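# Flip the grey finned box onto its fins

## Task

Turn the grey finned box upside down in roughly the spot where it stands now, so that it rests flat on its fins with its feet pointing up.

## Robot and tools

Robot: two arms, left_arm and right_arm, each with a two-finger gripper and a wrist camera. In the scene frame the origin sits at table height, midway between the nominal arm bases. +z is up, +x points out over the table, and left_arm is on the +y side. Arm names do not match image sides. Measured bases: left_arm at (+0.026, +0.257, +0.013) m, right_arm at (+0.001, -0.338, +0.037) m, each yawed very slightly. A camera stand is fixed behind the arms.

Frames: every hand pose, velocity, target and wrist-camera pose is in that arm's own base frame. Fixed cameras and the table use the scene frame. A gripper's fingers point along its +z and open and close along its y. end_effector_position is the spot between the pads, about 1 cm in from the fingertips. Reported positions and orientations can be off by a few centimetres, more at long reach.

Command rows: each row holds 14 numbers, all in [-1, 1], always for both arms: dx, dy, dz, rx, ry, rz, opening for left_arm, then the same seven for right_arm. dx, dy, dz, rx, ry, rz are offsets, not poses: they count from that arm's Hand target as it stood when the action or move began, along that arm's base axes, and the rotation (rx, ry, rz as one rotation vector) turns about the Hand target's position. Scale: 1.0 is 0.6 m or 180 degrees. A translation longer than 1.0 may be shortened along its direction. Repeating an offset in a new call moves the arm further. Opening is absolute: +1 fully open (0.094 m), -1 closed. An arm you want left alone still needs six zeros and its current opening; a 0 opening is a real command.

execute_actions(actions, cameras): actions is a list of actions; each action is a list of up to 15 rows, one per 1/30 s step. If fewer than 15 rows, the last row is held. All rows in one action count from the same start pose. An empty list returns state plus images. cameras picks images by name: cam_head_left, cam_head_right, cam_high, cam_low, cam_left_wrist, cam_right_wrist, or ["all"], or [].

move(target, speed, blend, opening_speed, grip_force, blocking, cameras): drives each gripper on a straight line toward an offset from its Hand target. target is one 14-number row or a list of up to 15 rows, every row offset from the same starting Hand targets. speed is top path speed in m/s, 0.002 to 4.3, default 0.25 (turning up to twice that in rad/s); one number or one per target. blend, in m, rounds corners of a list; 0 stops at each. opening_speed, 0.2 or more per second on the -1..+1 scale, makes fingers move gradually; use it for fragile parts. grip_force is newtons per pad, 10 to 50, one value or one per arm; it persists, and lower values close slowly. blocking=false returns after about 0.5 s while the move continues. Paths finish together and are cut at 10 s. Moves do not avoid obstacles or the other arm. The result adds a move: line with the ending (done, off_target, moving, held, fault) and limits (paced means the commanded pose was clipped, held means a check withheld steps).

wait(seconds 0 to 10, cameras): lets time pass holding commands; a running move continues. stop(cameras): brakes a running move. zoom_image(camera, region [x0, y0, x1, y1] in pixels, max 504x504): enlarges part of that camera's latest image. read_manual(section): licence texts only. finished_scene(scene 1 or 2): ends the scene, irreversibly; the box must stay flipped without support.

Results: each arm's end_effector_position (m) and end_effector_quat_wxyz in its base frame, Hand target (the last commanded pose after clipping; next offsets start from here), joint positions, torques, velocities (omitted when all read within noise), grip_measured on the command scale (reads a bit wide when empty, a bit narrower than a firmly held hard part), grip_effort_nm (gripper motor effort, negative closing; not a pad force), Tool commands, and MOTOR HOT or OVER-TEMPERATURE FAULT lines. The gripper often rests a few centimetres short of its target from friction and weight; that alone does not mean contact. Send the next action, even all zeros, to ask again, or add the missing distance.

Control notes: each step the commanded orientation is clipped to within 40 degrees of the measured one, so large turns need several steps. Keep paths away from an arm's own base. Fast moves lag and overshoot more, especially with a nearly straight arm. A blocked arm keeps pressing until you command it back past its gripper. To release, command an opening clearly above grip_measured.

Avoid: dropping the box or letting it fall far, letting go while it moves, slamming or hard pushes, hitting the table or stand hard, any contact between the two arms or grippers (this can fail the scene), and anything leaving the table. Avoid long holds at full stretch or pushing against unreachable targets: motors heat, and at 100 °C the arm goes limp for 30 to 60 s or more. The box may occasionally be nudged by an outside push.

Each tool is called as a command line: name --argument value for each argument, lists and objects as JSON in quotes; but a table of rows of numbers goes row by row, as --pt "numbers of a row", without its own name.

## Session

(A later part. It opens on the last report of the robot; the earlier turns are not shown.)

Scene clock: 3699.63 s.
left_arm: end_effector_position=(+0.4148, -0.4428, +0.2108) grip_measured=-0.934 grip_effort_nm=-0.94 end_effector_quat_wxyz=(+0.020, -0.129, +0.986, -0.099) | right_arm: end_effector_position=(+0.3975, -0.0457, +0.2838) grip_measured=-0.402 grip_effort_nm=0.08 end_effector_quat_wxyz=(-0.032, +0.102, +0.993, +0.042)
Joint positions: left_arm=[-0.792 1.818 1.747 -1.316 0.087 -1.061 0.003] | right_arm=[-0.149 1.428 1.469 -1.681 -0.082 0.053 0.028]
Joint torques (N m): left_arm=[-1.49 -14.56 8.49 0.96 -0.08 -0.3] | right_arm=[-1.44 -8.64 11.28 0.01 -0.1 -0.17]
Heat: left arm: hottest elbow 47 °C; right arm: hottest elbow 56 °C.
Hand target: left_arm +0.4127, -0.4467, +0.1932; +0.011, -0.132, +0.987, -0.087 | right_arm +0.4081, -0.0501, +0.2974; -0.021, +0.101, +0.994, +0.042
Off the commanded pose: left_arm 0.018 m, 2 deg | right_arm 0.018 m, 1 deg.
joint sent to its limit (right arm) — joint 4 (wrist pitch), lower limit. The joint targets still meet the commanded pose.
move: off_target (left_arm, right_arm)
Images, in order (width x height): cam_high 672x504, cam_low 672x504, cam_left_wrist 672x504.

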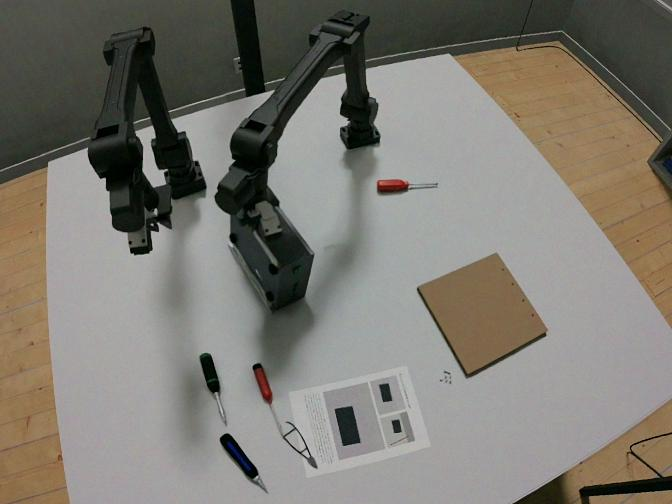

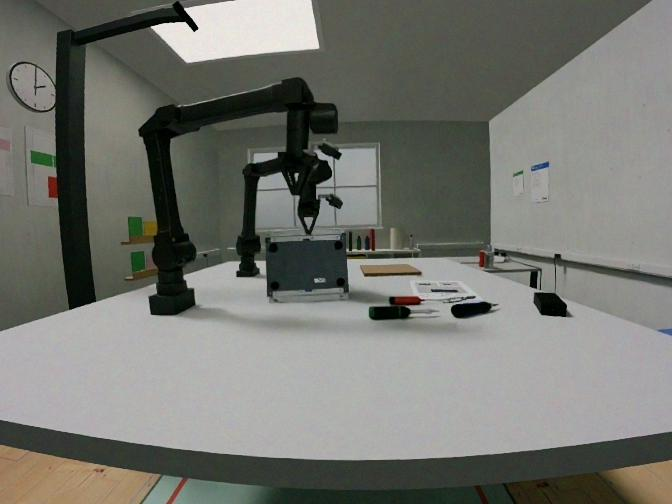

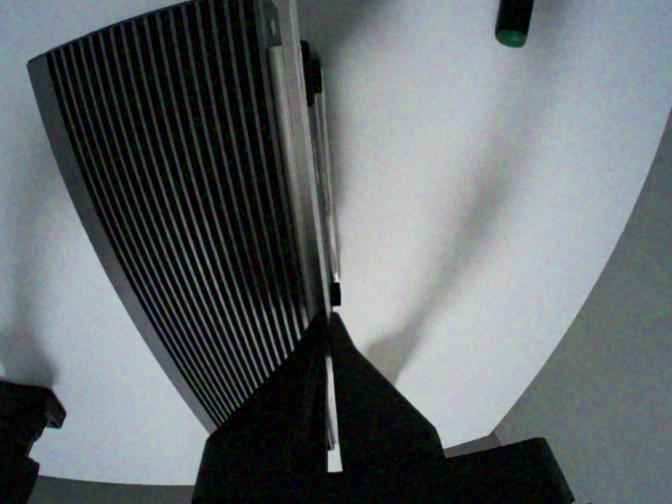

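move --pt "-0.0137 0.07 0.0408 -0.0536 -0.0146 0 -1 0 0 0 0 0 0 -0.4" --pt "-0.0313 0.1345 0.0408 -0.1072 -0.0291 0 -1 0 0 0 0 0 0 -0.4" --speed 0.06 --blend '[0.015, 0]' --cameras '["cam_head_left", "cam_left_wrist", "cam_low", "cam_high"]'

Scene clock: 3763.20 s.
left_arm: end_effector_position=(+0.3968, -0.3728, +0.2185) grip_measured=-0.937 grip_effort_nm=-1.01 end_effector_quat_wxyz=(+0.038, -0.121, +0.958, -0.259) | right_arm: end_effector_position=(+0.3975, -0.0457, +0.2838) grip_measured=-0.402 grip_effort_nm=0.08 end_effector_quat_wxyz=(-0.032, +0.102, +0.993, +0.042)
Joint positions: left_arm=[-0.656 1.508 1.306 -0.93 0.309 -0.976 0.003] | right_arm=[-0.149 1.428 1.469 -1.681 -0.082 0.053 0.028]
Joint torques (N m): left_arm=[-0.09 -13.39 7.98 1.25 0.27 -0.22] | right_arm=[-0.5 -8.7 11.08 0.13 -0.11 -0.11]
Heat: left arm: hottest elbow 44 °C; right arm: hottest elbow 57 °C.
Hand target: left_arm +0.3940, -0.3660, +0.2179; +0.034, -0.128, +0.957, -0.257 | right_arm +0.4081, -0.0501, +0.2974; -0.021, +0.101, +0.994, +0.042
Off the commanded pose: left_arm 0.007 m, 1 deg | right_arm 0.018 m, 1 deg.
joint sent to its limit (right arm) — joint 4 (wrist pitch), lower limit. The joint targets still meet the commanded pose.
move: off_target (right_arm)
Images, in order (width x height): cam_head_left 672x504, cam_high 672x504, cam_low 672x504, cam_left_wrist 672x504.

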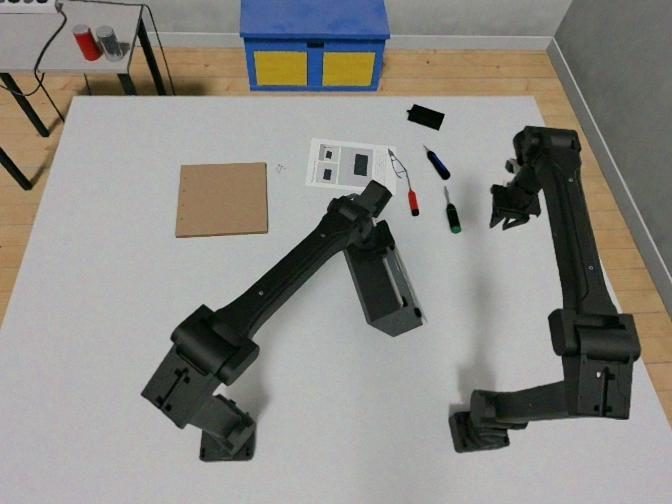

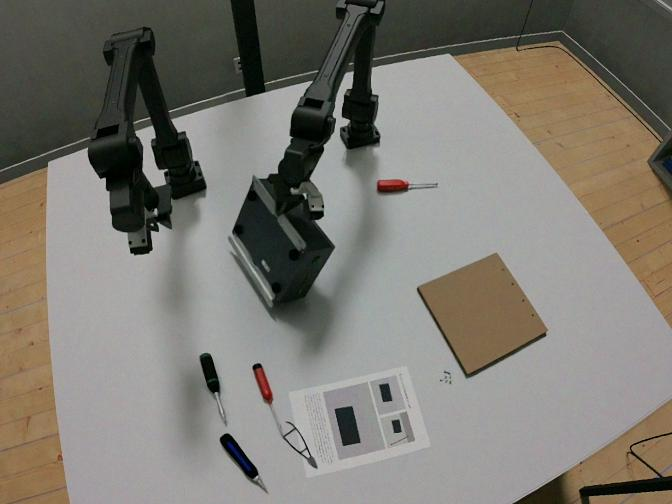

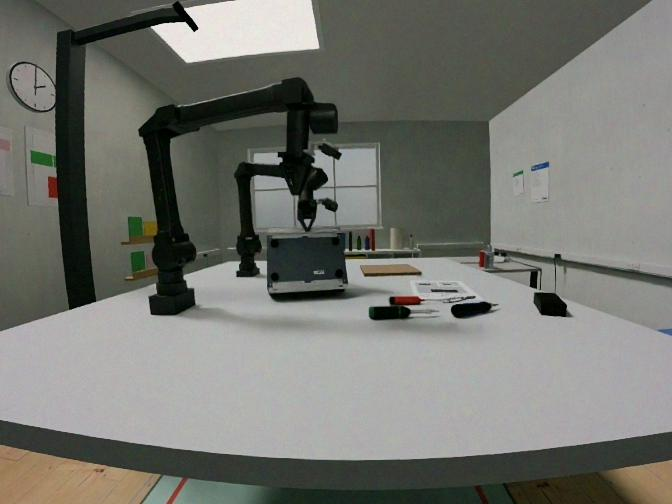

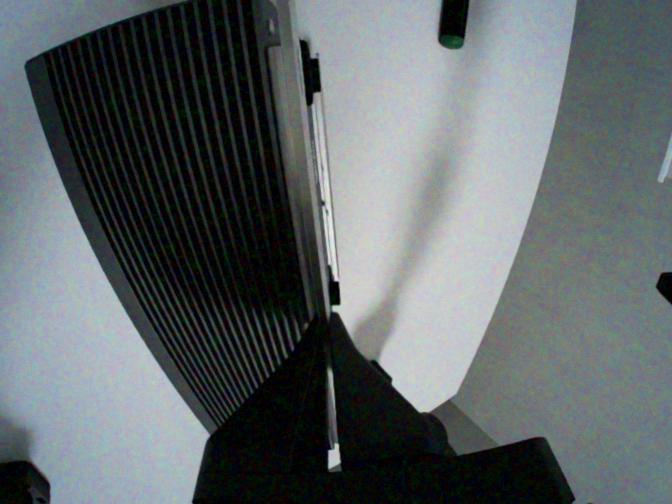

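move --pt "-0.0172 0.0633 -0.0115 -0.0536 -0.0146 0 -1 0 0 0 0 0 0 -0.4" --pt "-0.0335 0.1238 -0.0347 -0.1072 -0.0291 0 -1 0 0 0 0 0 0 -0.4" --pt "-0.0487 0.1798 -0.068 -0.1608 -0.0437 0 -1 0 0 0 0 0 0 -0.4" --speed 0.06 --blend '[0.015, 0.015, 0]' --cameras '["cam_head_left", "cam_left_wrist", "cam_low", "cam_high"]'

Scene clock: 3776.07 s.
left_arm: end_effector_position=(+0.3686, -0.2554, +0.1738) grip_measured=-0.936 grip_effort_nm=-1.01 end_effector_quat_wxyz=(+0.071, -0.108, +0.861, -0.493) | right_arm: end_effector_position=(+0.3975, -0.0457, +0.2838) grip_measured=-0.402 grip_effort_nm=0.08 end_effector_quat_wxyz=(-0.032, +0.102, +0.993, +0.042)
Joint positions: left_arm=[-0.323 1.253 0.714 -0.27 0.799 -0.909 0.003] | right_arm=[-0.149 1.428 1.469 -1.681 -0.082 0.053 0.028]
Joint torques (N m): left_arm=[-1.55 -8 7.95 2 0.39 -0.4] | right_arm=[-1.38 -9.23 11.17 0.14 -0.1 -0.13]
Heat: left arm: hottest elbow 44 °C; right arm: hottest elbow 57 °C.
Hand target: left_arm +0.3647, -0.2580, +0.1769; +0.066, -0.115, +0.858, -0.496 | right_arm +0.4081, -0.0501, +0.2974; -0.021, +0.101, +0.994, +0.042
Off the commanded pose: left_arm 0.006 m, 1 deg | right_arm 0.018 m, 1 deg.
joint sent to its limit (right arm) — joint 4 (wrist pitch), lower limit. The joint targets still meet the commanded pose.
move: off_target (right_arm)
Images, in order (width x height): cam_head_left 672x504, cam_high 672x504, cam_low 672x504, cam_left_wrist 672x504.

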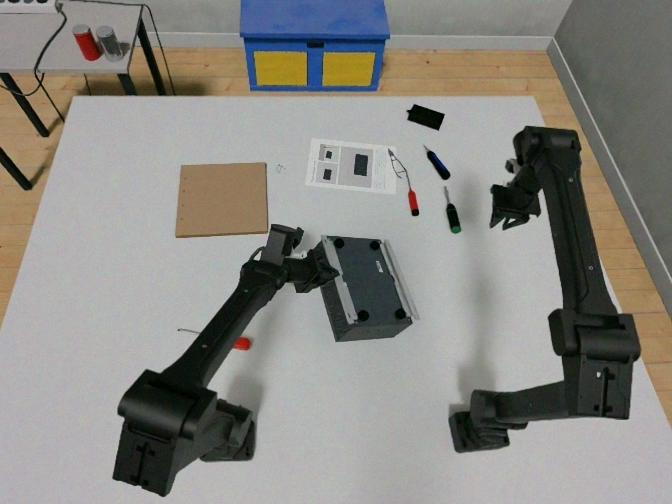

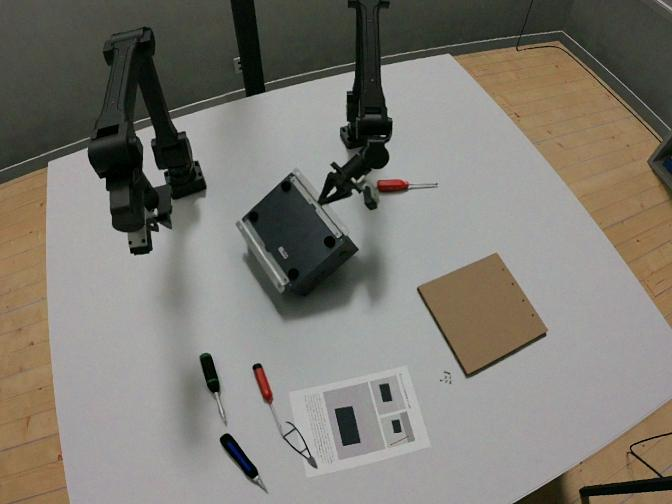

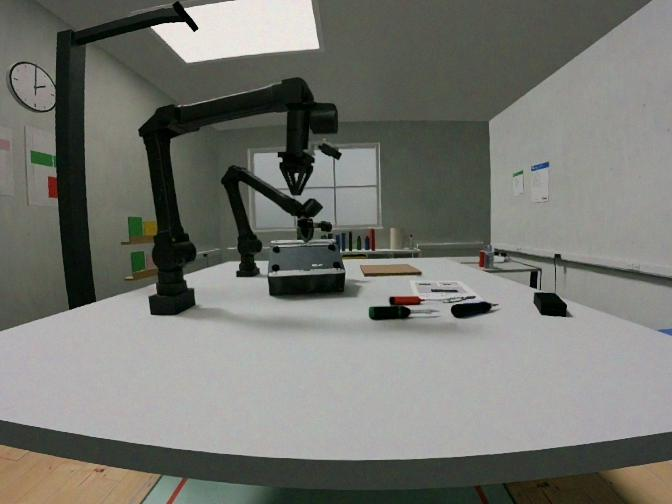

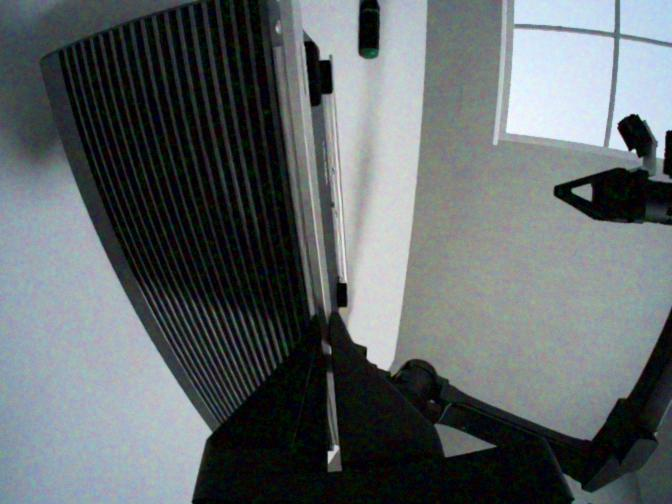

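move --pt "-0.0135 0.0492 -0.0432 -0.0536 -0.0146 0 -1 0 0 0 0 0 0 -0.4" --pt "-0.0247 0.0907 -0.0943 -0.1072 -0.0291 0 -1 0 0 0 0 0 0 -0.4" --speed 0.05 --blend '[0.015, 0]' --cameras '["cam_head_left", "cam_left_wrist", "cam_low", "cam_high"]'

Scene clock: 3789.53 s.
left_arm: end_effector_position=(+0.3493, -0.2024, +0.1123) grip_measured=-0.926 grip_effort_nm=-1.01 end_effector_quat_wxyz=(+0.091, -0.101, +0.768, -0.626) | right_arm: end_effector_position=(+0.3975, -0.0457, +0.2838) grip_measured=-0.402 grip_effort_nm=0.07 end_effector_quat_wxyz=(-0.032, +0.102, +0.993, +0.042)
Joint positions: left_arm=[-0.124 1.471 0.415 0.575 1.126 -1.116 0.003] | right_arm=[-0.149 1.428 1.469 -1.681 -0.082 0.053 0.028]
Joint torques (N m): left_arm=[-0.67 -7.06 5.79 3 1.23 -0.54] | right_arm=[-1.2 -9.7 11.19 0.06 -0.09 -0.13]
Heat: left arm: hottest elbow 44 °C; right arm: hottest elbow 57 °C.
Hand target: left_arm +0.3500, -0.2035, +0.1205; +0.085, -0.102, +0.759, -0.637 | right_arm +0.4081, -0.0501, +0.2974; -0.021, +0.101, +0.994, +0.042
Off the commanded pose: left_arm 0.008 m, 2 deg | right_arm 0.018 m, 1 deg.
joint sent to its limit (right arm) — joint 4 (wrist pitch), lower limit. The joint targets still meet the commanded pose.
move: off_target (right_arm)
Images, in order (width x height): cam_head_left 672x504, cam_high 672x504, cam_low 672x504, cam_left_wrist 672x504.

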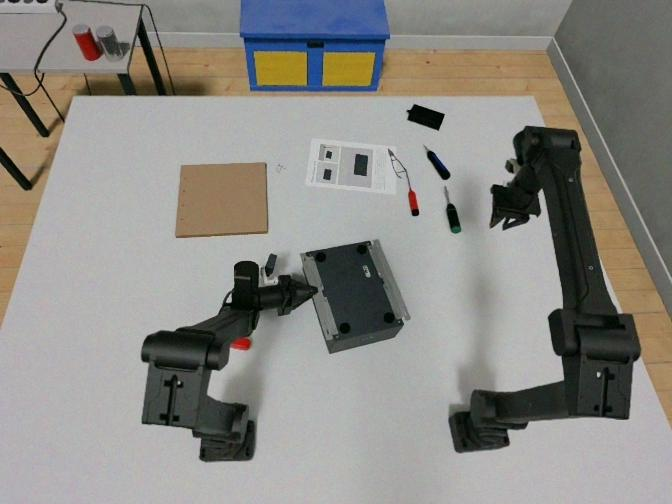

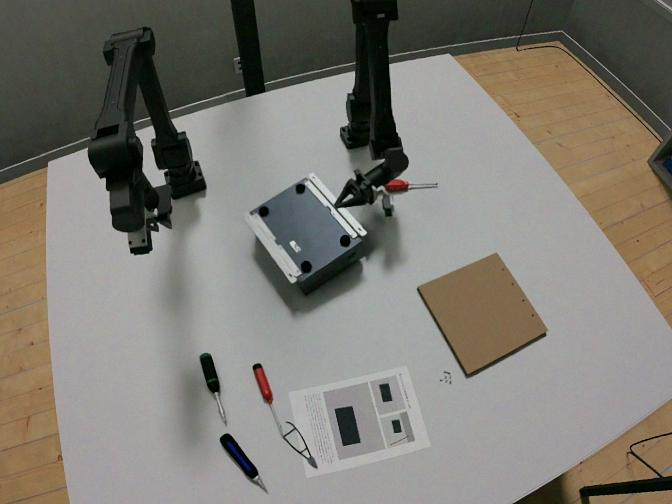

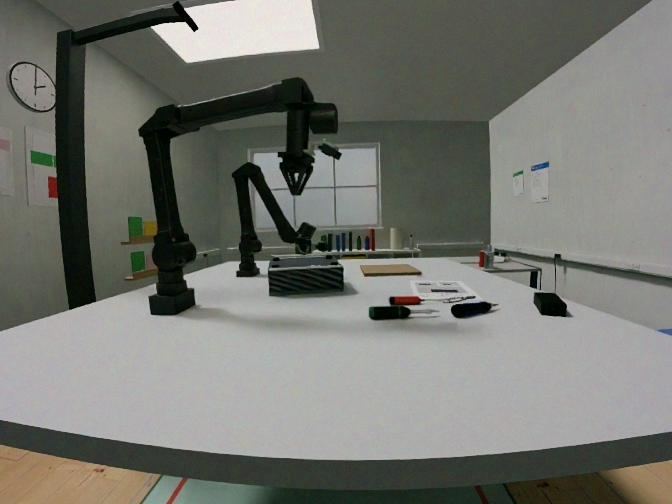

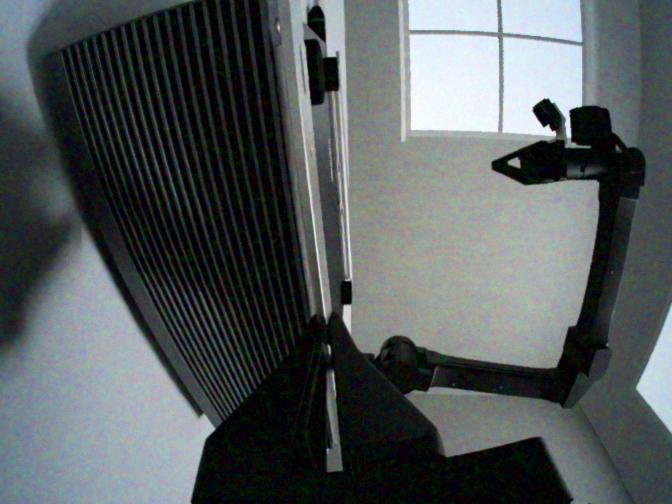

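move --target '[-0.0088,0.0322,-0.05,-0.0482,-0.0131,0,-1,0,0,0,0,0,0,-0.4]' --speed 0.03 --cameras '["cam_head_left", "cam_left_wrist", "cam_low", "cam_high"]'

Scene clock: 3798.47 s.
left_arm: end_effector_position=(+0.3442, -0.1892, +0.0880) grip_measured=-0.932 grip_effort_nm=-1.01 end_effector_quat_wxyz=(+0.097, -0.089, +0.713, -0.689) | right_arm: end_effector_position=(+0.3975, -0.0457, +0.2838) grip_measured=-0.402 grip_effort_nm=0.08 end_effector_quat_wxyz=(-0.032, +0.102, +0.993, +0.042)
Joint positions: left_arm=[-0.07 1.822 0.367 1.357 1.235 -1.462 0.003] | right_arm=[-0.149 1.428 1.469 -1.681 -0.082 0.053 0.028]
Joint torques (N m): left_arm=[0.73 -7.53 2.37 3.08 0.81 -0.48] | right_arm=[-1.67 -9 11.29 0.13 -0.04 -0.12]
Heat: left arm: hottest elbow 44 °C; right arm: hottest elbow 57 °C.
Hand target: left_arm +0.3446, -0.1842, +0.0904; +0.093, -0.095, +0.707, -0.695 | right_arm +0.4081, -0.0501, +0.2974; -0.021, +0.101, +0.994, +0.042
Off the commanded pose: left_arm 0.006 m, 1 deg | right_arm 0.018 m, 1 deg.
joint sent to its limit (right arm) — joint 4 (wrist pitch), lower limit. The joint targets still meet the commanded pose.
move: off_target (right_arm)
Images, in order (width x height): cam_head_left 672x504, cam_high 672x504, cam_low 672x504, cam_left_wrist 672x504.

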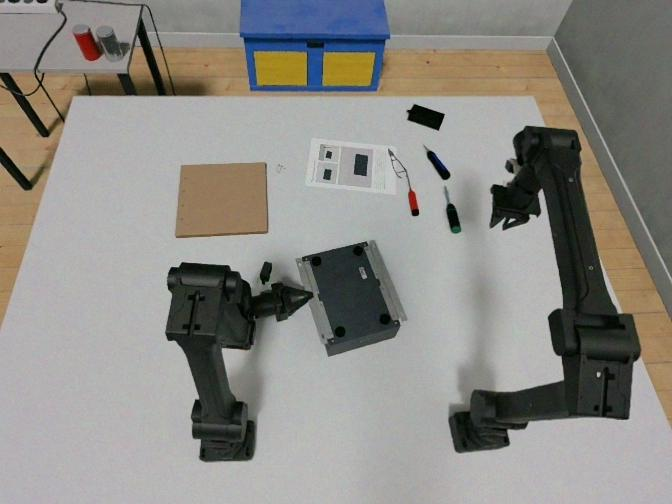

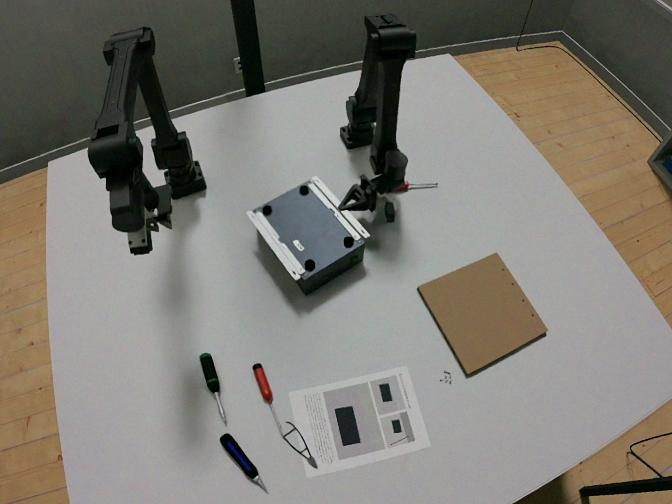

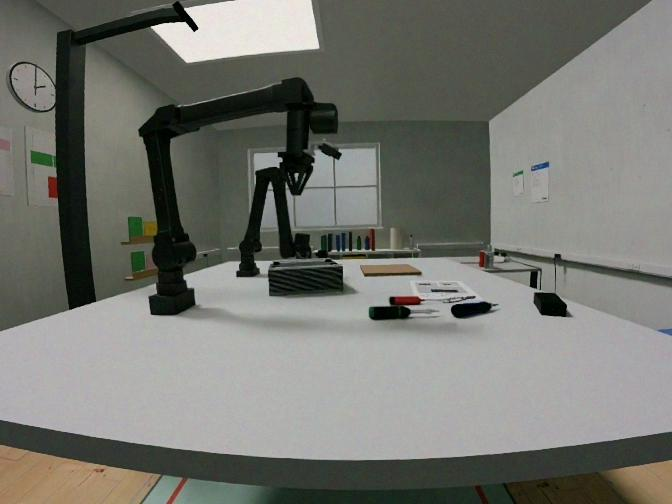

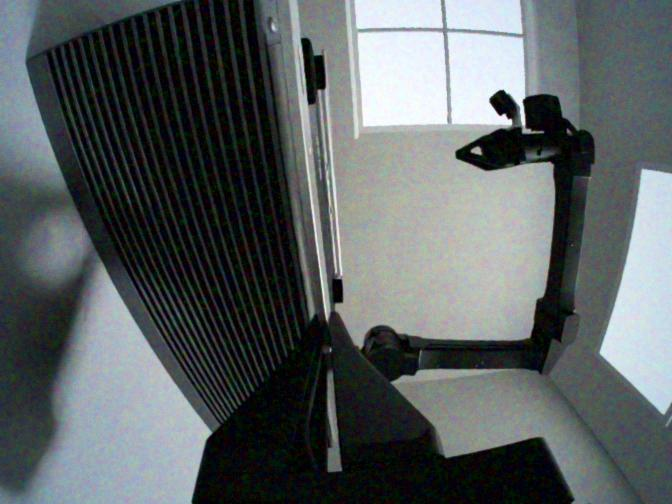

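move --target '[0,0.003,-0.022,-0.0107,-0.0029,0,-1,0,0,0,0,0,0,-0.4]' --speed 0.02 --cameras '["cam_head_left", "cam_low"]'

zoom_image --camera "cam_low" --region '[240, 230, 380, 310]'

Scene clock: 3805.03 s.
left_arm: end_effector_position=(+0.3434, -0.1891, +0.0871) grip_measured=-0.937 grip_effort_nm=-1.01 end_effector_quat_wxyz=(+0.101, -0.082, +0.698, -0.704) | right_arm: end_effector_position=(+0.3975, -0.0457, +0.2838) grip_measured=-0.402 grip_effort_nm=0.08 end_effector_quat_wxyz=(-0.032, +0.102, +0.993, +0.042)
Joint positions: left_arm=[-0.068 1.914 0.375 1.575 1.243 -1.579 0.003] | right_arm=[-0.149 1.428 1.469 -1.681 -0.082 0.053 0.028]
Joint torques (N m): left_arm=[1.03 -5.89 2.02 2.47 0.66 -0.18] | right_arm=[-1.44 -9.64 11.28 0.08 -0.07 -0.13]
Heat: left arm: hottest elbow 43 °C; right arm: hottest elbow 57 °C.
Hand target: left_arm +0.3447, -0.1824, +0.0772; +0.094, -0.093, +0.695, -0.707 | right_arm +0.4081, -0.0501, +0.2974; -0.021, +0.101, +0.994, +0.042
Off the commanded pose: left_arm 0.012 m, 2 deg | right_arm 0.018 m, 1 deg.
joint sent to its limit (left arm) — joint 4 (wrist pitch), upper limit. The joint targets still meet the commanded pose.
joint sent to its limit (right arm) — joint 4 (wrist pitch), lower limit. The joint targets still meet the commanded pose.
move: off_target (left_arm, right_arm)
Images, in order (width x height): cam_head_left 672x504, cam_low 672x504.

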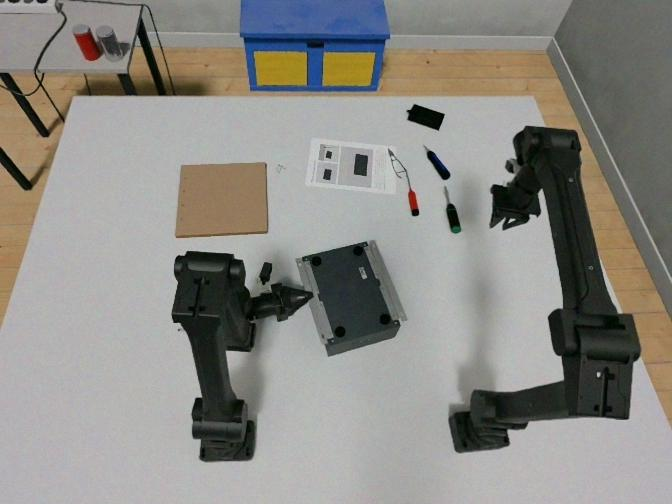

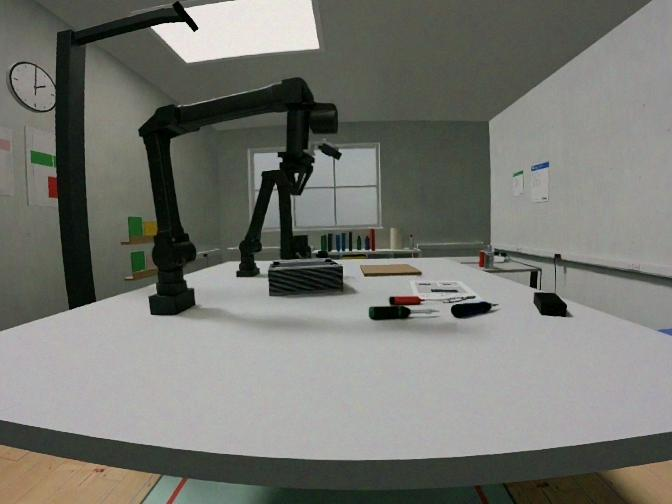

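Scaled by 3.600.

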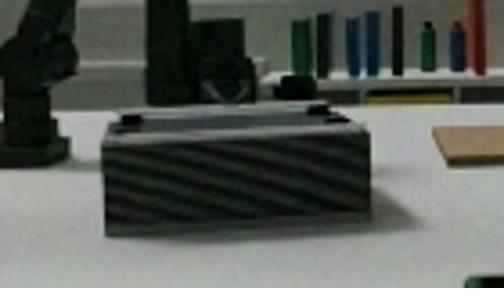

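move --pt "-0.002 -0.01 0.018 0 0 0 -1 0 0 0 0 0 0 -0.4" --pt "-0.002 -0.01 0.018 0 0 0 -0.4 0 0 0 0 0 0 -0.4" --speed 0.04 --opening_speed 0.5 --cameras '["cam_head_left", "cam_left_wrist", "cam_low"]'

zoom_image --camera "cam_low" --region '[240, 230, 380, 310]'

Scene clock: 3815.17 s.
left_arm: end_effector_position=(+0.3437, -0.1891, +0.0873) grip_measured=-0.404 grip_effort_nm=0.16 end_effector_quat_wxyz=(+0.095, -0.089, +0.697, -0.705) | right_arm: end_effector_position=(+0.3975, -0.0457, +0.2838) grip_measured=-0.402 grip_effort_nm=0.08 end_effector_quat_wxyz=(-0.032, +0.102, +0.993, +0.042)
Joint positions: left_arm=[-0.069 1.914 0.375 1.576 1.241 -1.6 0.028] | right_arm=[-0.149 1.428 1.469 -1.681 -0.082 0.053 0.028]
Joint torques (N m): left_arm=[-0.67 -8.59 1.54 2.29 -0.07 -0.23] | right_arm=[-0.79 -9.05 11.21 0.23 -0.12 -0.14]
Heat: left arm: hottest elbow 42 °C; right arm: hottest elbow 57 °C.
Hand target: left_arm +0.3435, -0.1884, +0.0880; +0.094, -0.093, +0.695, -0.707 | right_arm +0.4081, -0.0501, +0.2974; -0.021, +0.101, +0.994, +0.042
Off the commanded pose: left_arm 0.001 m, 1 deg | right_arm 0.018 m, 1 deg.
joint sent to its limit (left arm) — joint 4 (wrist pitch), upper limit. The joint targets still meet the commanded pose.
joint sent to its limit (right arm) — joint 4 (wrist pitch), lower limit. The joint targets still meet the commanded pose.
move: off_target (right_arm)
Images, in order (width x height): cam_head_left 672x504, cam_low 672x504, cam_left_wrist 672x504.

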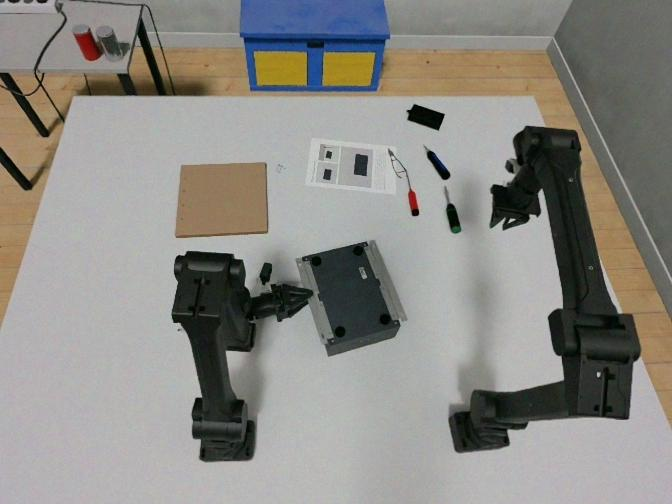

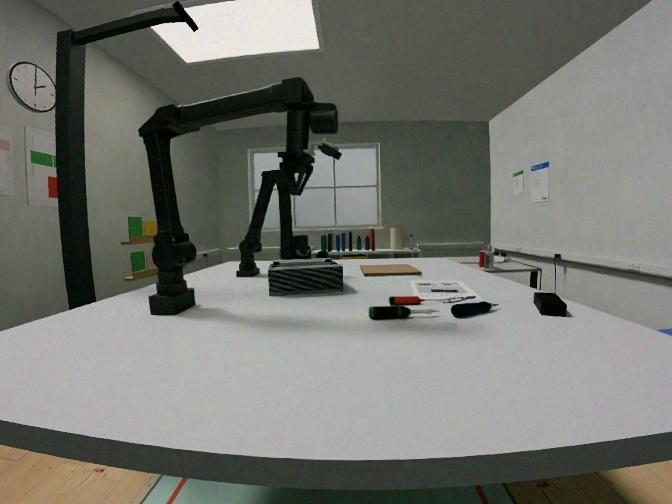

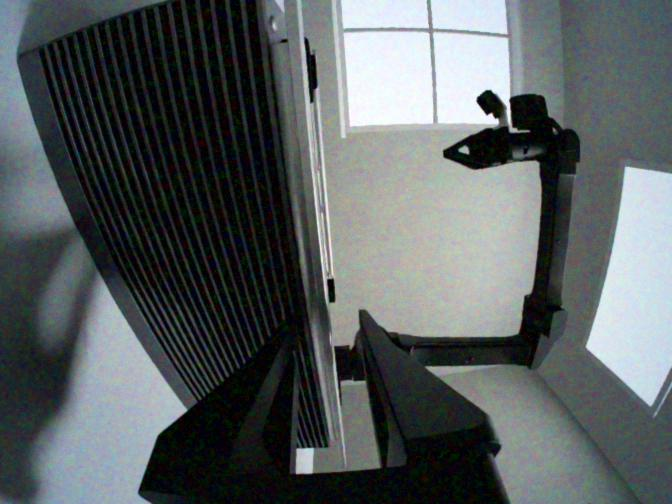

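Scaled by 3.600.

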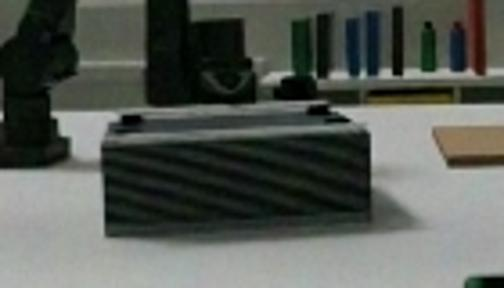

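move --pt "-0.026 0.097 0.0 0 0 0 -0.4 -0.213 0.267 -0.029 -0.0098 -0.12 0.063 -1" --pt "-0.035 0.14 0.18 0 0 0 -0.4 -0.405 0.453 -0.212 -0.0195 -0.2402 0.1265 -1" --speed 0.2 --blend '[0.03, 0]' --cameras '["cam_head_left", "cam_right_wrist", "cam_high"]'

Scene clock: 3887.67 s.
left_arm: end_effector_position=(+0.3183, -0.1085, +0.1907) grip_measured=-0.403 grip_effort_nm=0.16 end_effector_quat_wxyz=(+0.089, -0.094, +0.696, -0.707) | right_arm: end_effector_position=(+0.1663, +0.2148, +0.1675) grip_measured=-0.986 grip_effort_nm=-0.76 end_effector_quat_wxyz=(+0.336, -0.115, +0.934, +0.034)
Joint positions: left_arm=[0.216 1.481 0.326 1.483 1.525 -1.907 0.028] | right_arm=[1.276 0.766 0.577 -0.994 0.586 0.913 0.001]
Joint torques (N m): left_arm=[0.09 -6.3 5.52 1.63 -0.03 -0.2] | right_arm=[0.44 -0.32 8.75 1.77 0.57 0.07]
Heat: left arm: hottest elbow 39 °C; right arm: hottest elbow 57 °C.
Hand target: left_arm +0.3224, -0.1044, +0.1960; +0.094, -0.093, +0.695, -0.707 | right_arm +0.1651, +0.2217, +0.1702; +0.340, -0.115, +0.933, +0.042
Off the commanded pose: left_arm 0.008 m, 1 deg | right_arm 0.007 m, 1 deg.
move: done
Images, in order (width x height): cam_head_left 672x504, cam_high 672x504, cam_right_wrist 672x504.

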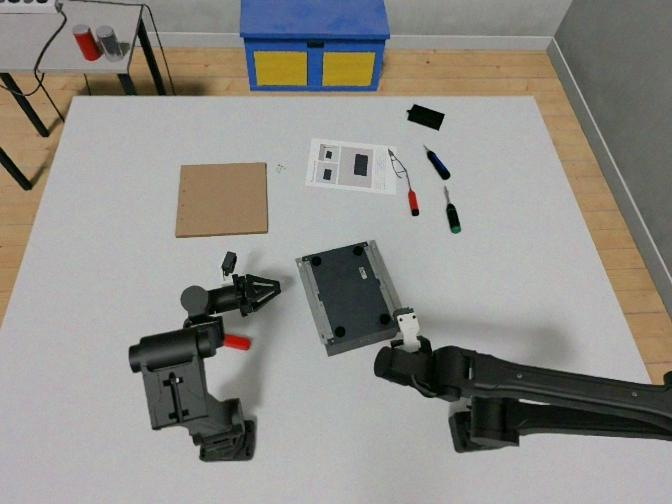

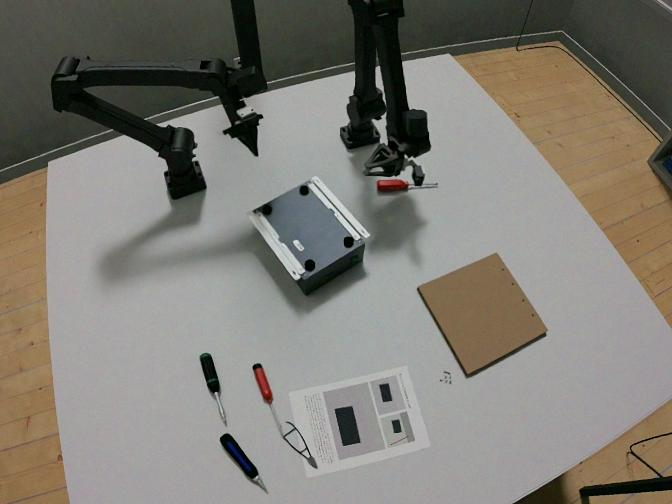

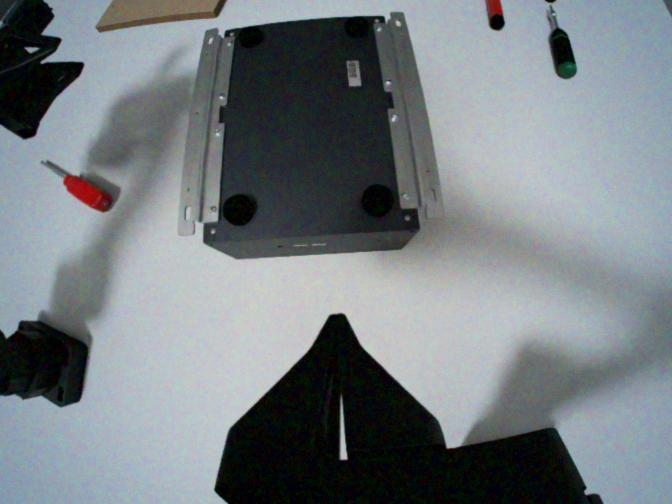

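move --pt "0 0 0 0 0 0 -0.4 0.0333 0.0467 -0.2417 0 0 0 -1" --pt "0 0 0 0 0 0 -0.4 0.08 0.057 -0.25 0 0 0 -1" --speed '[0.2, 0.06]' --blend '[0.01, 0]' --cameras '["cam_head_left", "cam_right_wrist"]'

Scene clock: 3926.23 s.
left_arm: end_effector_position=(+0.3183, -0.1085, +0.1907) grip_measured=-0.403 grip_effort_nm=0.16 end_effector_quat_wxyz=(+0.087, -0.096, +0.695, -0.707) | right_arm: end_effector_position=(+0.2038, +0.2449, +0.0135) grip_measured=-0.986 grip_effort_nm=-0.76 end_effector_quat_wxyz=(+0.333, -0.121, +0.934, +0.033)
Joint positions: left_arm=[0.216 1.481 0.326 1.483 1.525 -1.913 0.028] | right_arm=[1.159 1.251 0.363 -0.231 0.532 0.776 0.001]
Joint torques (N m): left_arm=[0.15 -6.18 5.48 1.87 -0.02 -0.23] | right_arm=[-2.02 -3.31 7.31 1.89 0.21 -0.15]
Heat: left arm: hottest elbow 40 °C; right arm: hottest elbow 53 °C.
Hand target: left_arm +0.3224, -0.1044, +0.1960; +0.094, -0.093, +0.695, -0.707 | right_arm +0.2132, +0.2557, +0.0202; +0.340, -0.115, +0.933, +0.042
Off the commanded pose: left_arm 0.008 m, 1 deg | right_arm 0.016 m, 1 deg.
move: off_target (right_arm)
Images, in order (width x height): cam_head_left 672x504, cam_right_wrist 672x504.

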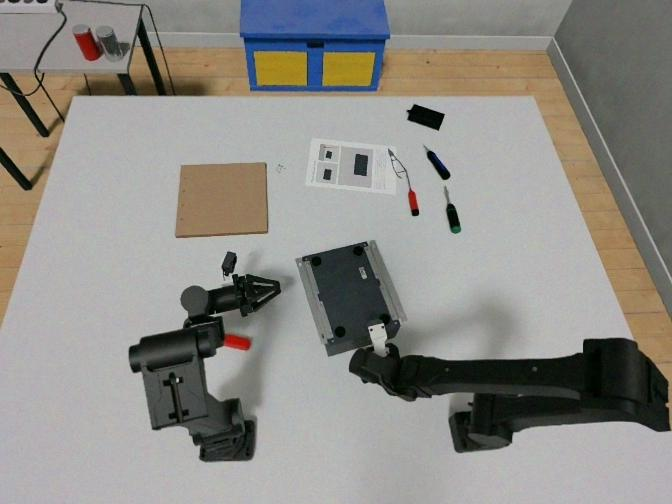

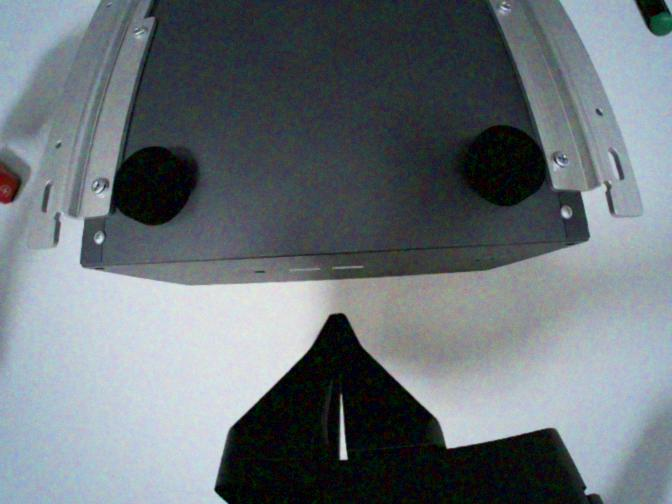

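move --target '[0,0,0,0,0,0,-0.4,0.145,0.0183,0.005,0,0,0,-1]' --speed 0.06 --cameras '["cam_head_left", "cam_right_wrist"]'

Scene clock: 3933.67 s.
left_arm: end_effector_position=(+0.3183, -0.1085, +0.1907) grip_measured=-0.403 grip_effort_nm=0.16 end_effector_quat_wxyz=(+0.087, -0.096, +0.695, -0.707) | right_arm: end_effector_position=(+0.2569, +0.2318, -0.0053) grip_measured=-0.986 grip_effort_nm=-0.76 end_effector_quat_wxyz=(+0.294, -0.140, +0.945, +0.007)
Joint positions: left_arm=[0.216 1.481 0.326 1.483 1.525 -1.913 0.028] | right_arm=[0.932 1.369 0.422 -0.165 0.398 0.543 0.001]
Joint torques (N m): left_arm=[0.15 -6.01 5.52 1.88 -0.03 -0.23] | right_arm=[-2.96 -5.42 11.25 3.19 0.59 -0.18]
Heat: left arm: hottest elbow 40 °C; right arm: hottest elbow 52 °C.
Hand target: left_arm +0.3224, -0.1044, +0.1960; +0.094, -0.093, +0.695, -0.707 | right_arm +0.3002, +0.2668, +0.0232; +0.340, -0.115, +0.933, +0.042
Off the commanded pose: left_arm 0.008 m, 1 deg | right_arm 0.062 m, 7 deg.
move: off_target (right_arm)
Images, in order (width x height): cam_head_left 672x504, cam_right_wrist 672x504.

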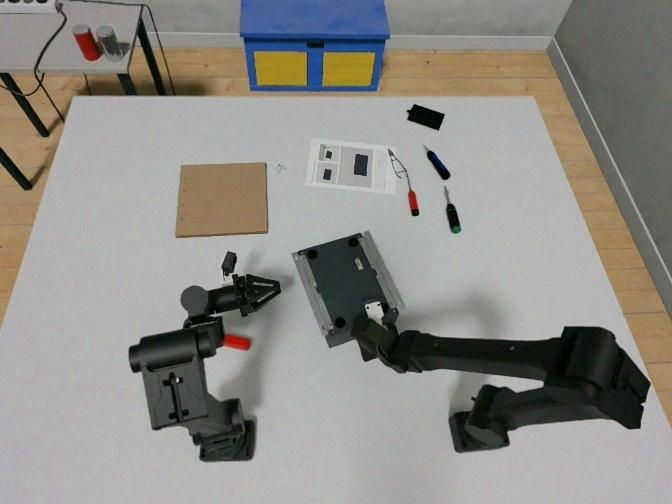

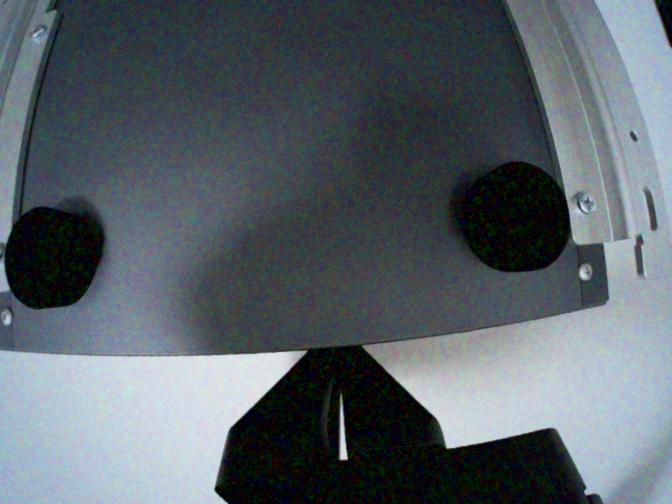

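move --target '[0,0,0,0,0,0,-0.4,-0.14,0.01,0.012,0,0,0,-1]' --speed 0.1 --cameras '["cam_head_left", "cam_right_wrist"]'

Scene clock: 3949.97 s.
left_arm: end_effector_position=(+0.3183, -0.1085, +0.1907) grip_measured=-0.403 grip_effort_nm=0.16 end_effector_quat_wxyz=(+0.087, -0.096, +0.695, -0.707) | right_arm: end_effector_position=(+0.2160, +0.2619, +0.0210) grip_measured=-0.986 grip_effort_nm=-0.76 end_effector_quat_wxyz=(+0.333, -0.116, +0.935, +0.030)
Joint positions: left_arm=[0.216 1.481 0.326 1.483 1.525 -1.913 0.028] | right_arm=[1.145 1.289 0.425 -0.254 0.531 0.773 0.001]
Joint torques (N m): left_arm=[0.15 -6.07 5.5 1.92 -0.02 -0.24] | right_arm=[0.21 -5.77 7.06 1.07 0.48 0.04]
Heat: left arm: hottest elbow 40 °C; right arm: hottest elbow 54 °C.
Hand target: left_arm +0.3224, -0.1044, +0.1960; +0.094, -0.093, +0.695, -0.707 | right_arm +0.2162, +0.2728, +0.0304; +0.340, -0.115, +0.933, +0.042
Off the commanded pose: left_arm 0.008 m, 1 deg | right_arm 0.014 m, 2 deg.
move: off_target (right_arm)
Images, in order (width x height): cam_head_left 672x504, cam_right_wrist 672x504.

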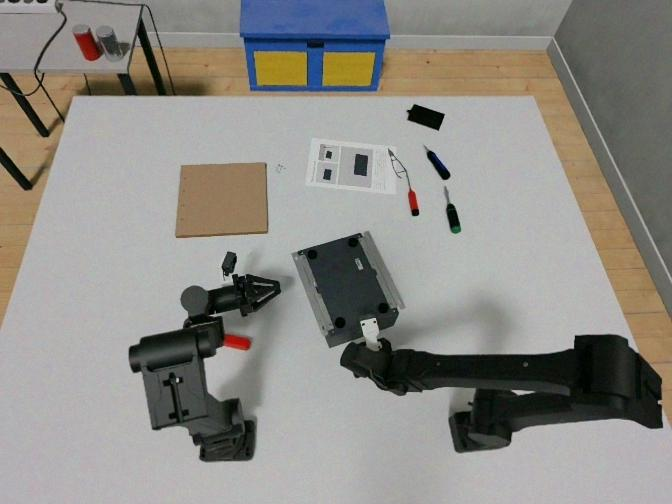

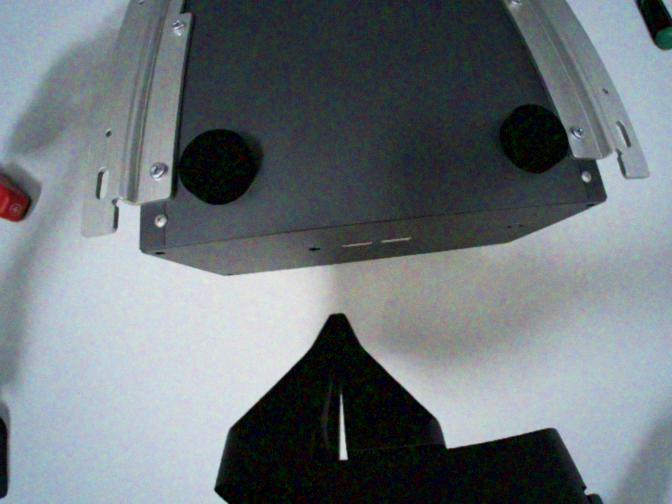

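move --pt "0 0 0 0 0 0 -0.4 -0.0183 0.045 0 0 0 0 -1" --pt "0 0 0 0 0 0 -0.4 0.165 0.1083 0.0293 0 0 0 -1" --speed '[0.1, 0.06]' --cameras '["cam_head_left", "cam_right_wrist"]'

Scene clock: 3982.57 s.
left_arm: end_effector_position=(+0.3183, -0.1085, +0.1907) grip_measured=-0.403 grip_effort_nm=0.16 end_effector_quat_wxyz=(+0.087, -0.096, +0.695, -0.707) | right_arm: end_effector_position=(+0.2755, +0.3134, +0.0201) grip_measured=-0.986 grip_effort_nm=-0.76 end_effector_quat_wxyz=(+0.304, -0.144, +0.942, +0.018)
Joint positions: left_arm=[0.216 1.481 0.326 1.483 1.525 -1.913 0.028] | right_arm=[1.028 1.48 0.637 -0.274 0.436 0.622 0.001]
Joint torques (N m): left_arm=[0.09 -6.12 5.52 1.89 -0.03 -0.24] | right_arm=[-3.84 -7.94 11.19 2.52 1 -0.18]
Heat: left arm: hottest elbow 40 °C; right arm: hottest elbow 50 °C.
Hand target: left_arm +0.3224, -0.1044, +0.1960; +0.094, -0.093, +0.695, -0.707 | right_arm +0.3152, +0.3378, +0.0480; +0.340, -0.115, +0.933, +0.042
Off the commanded pose: left_arm 0.008 m, 1 deg | right_arm 0.054 m, 6 deg.
move: off_target (right_arm)
Images, in order (width x height): cam_head_left 672x504, cam_right_wrist 672x504.

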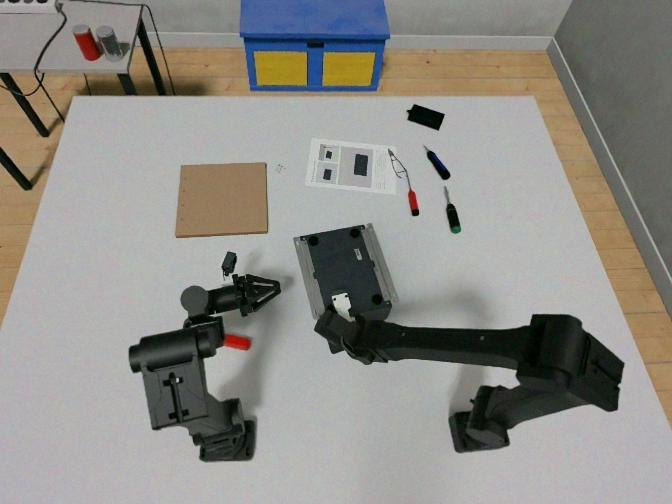

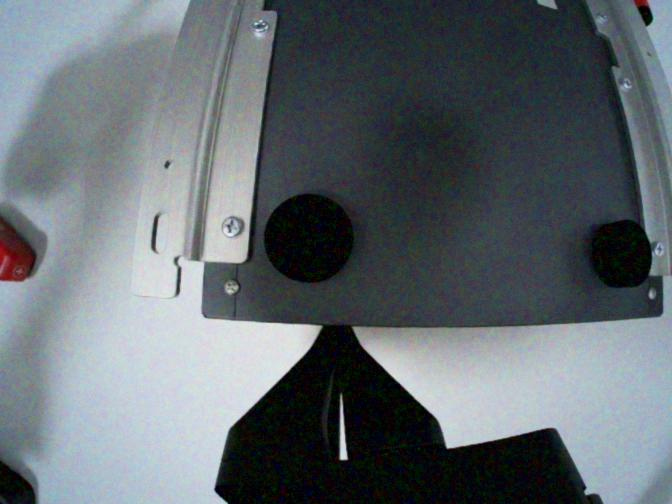

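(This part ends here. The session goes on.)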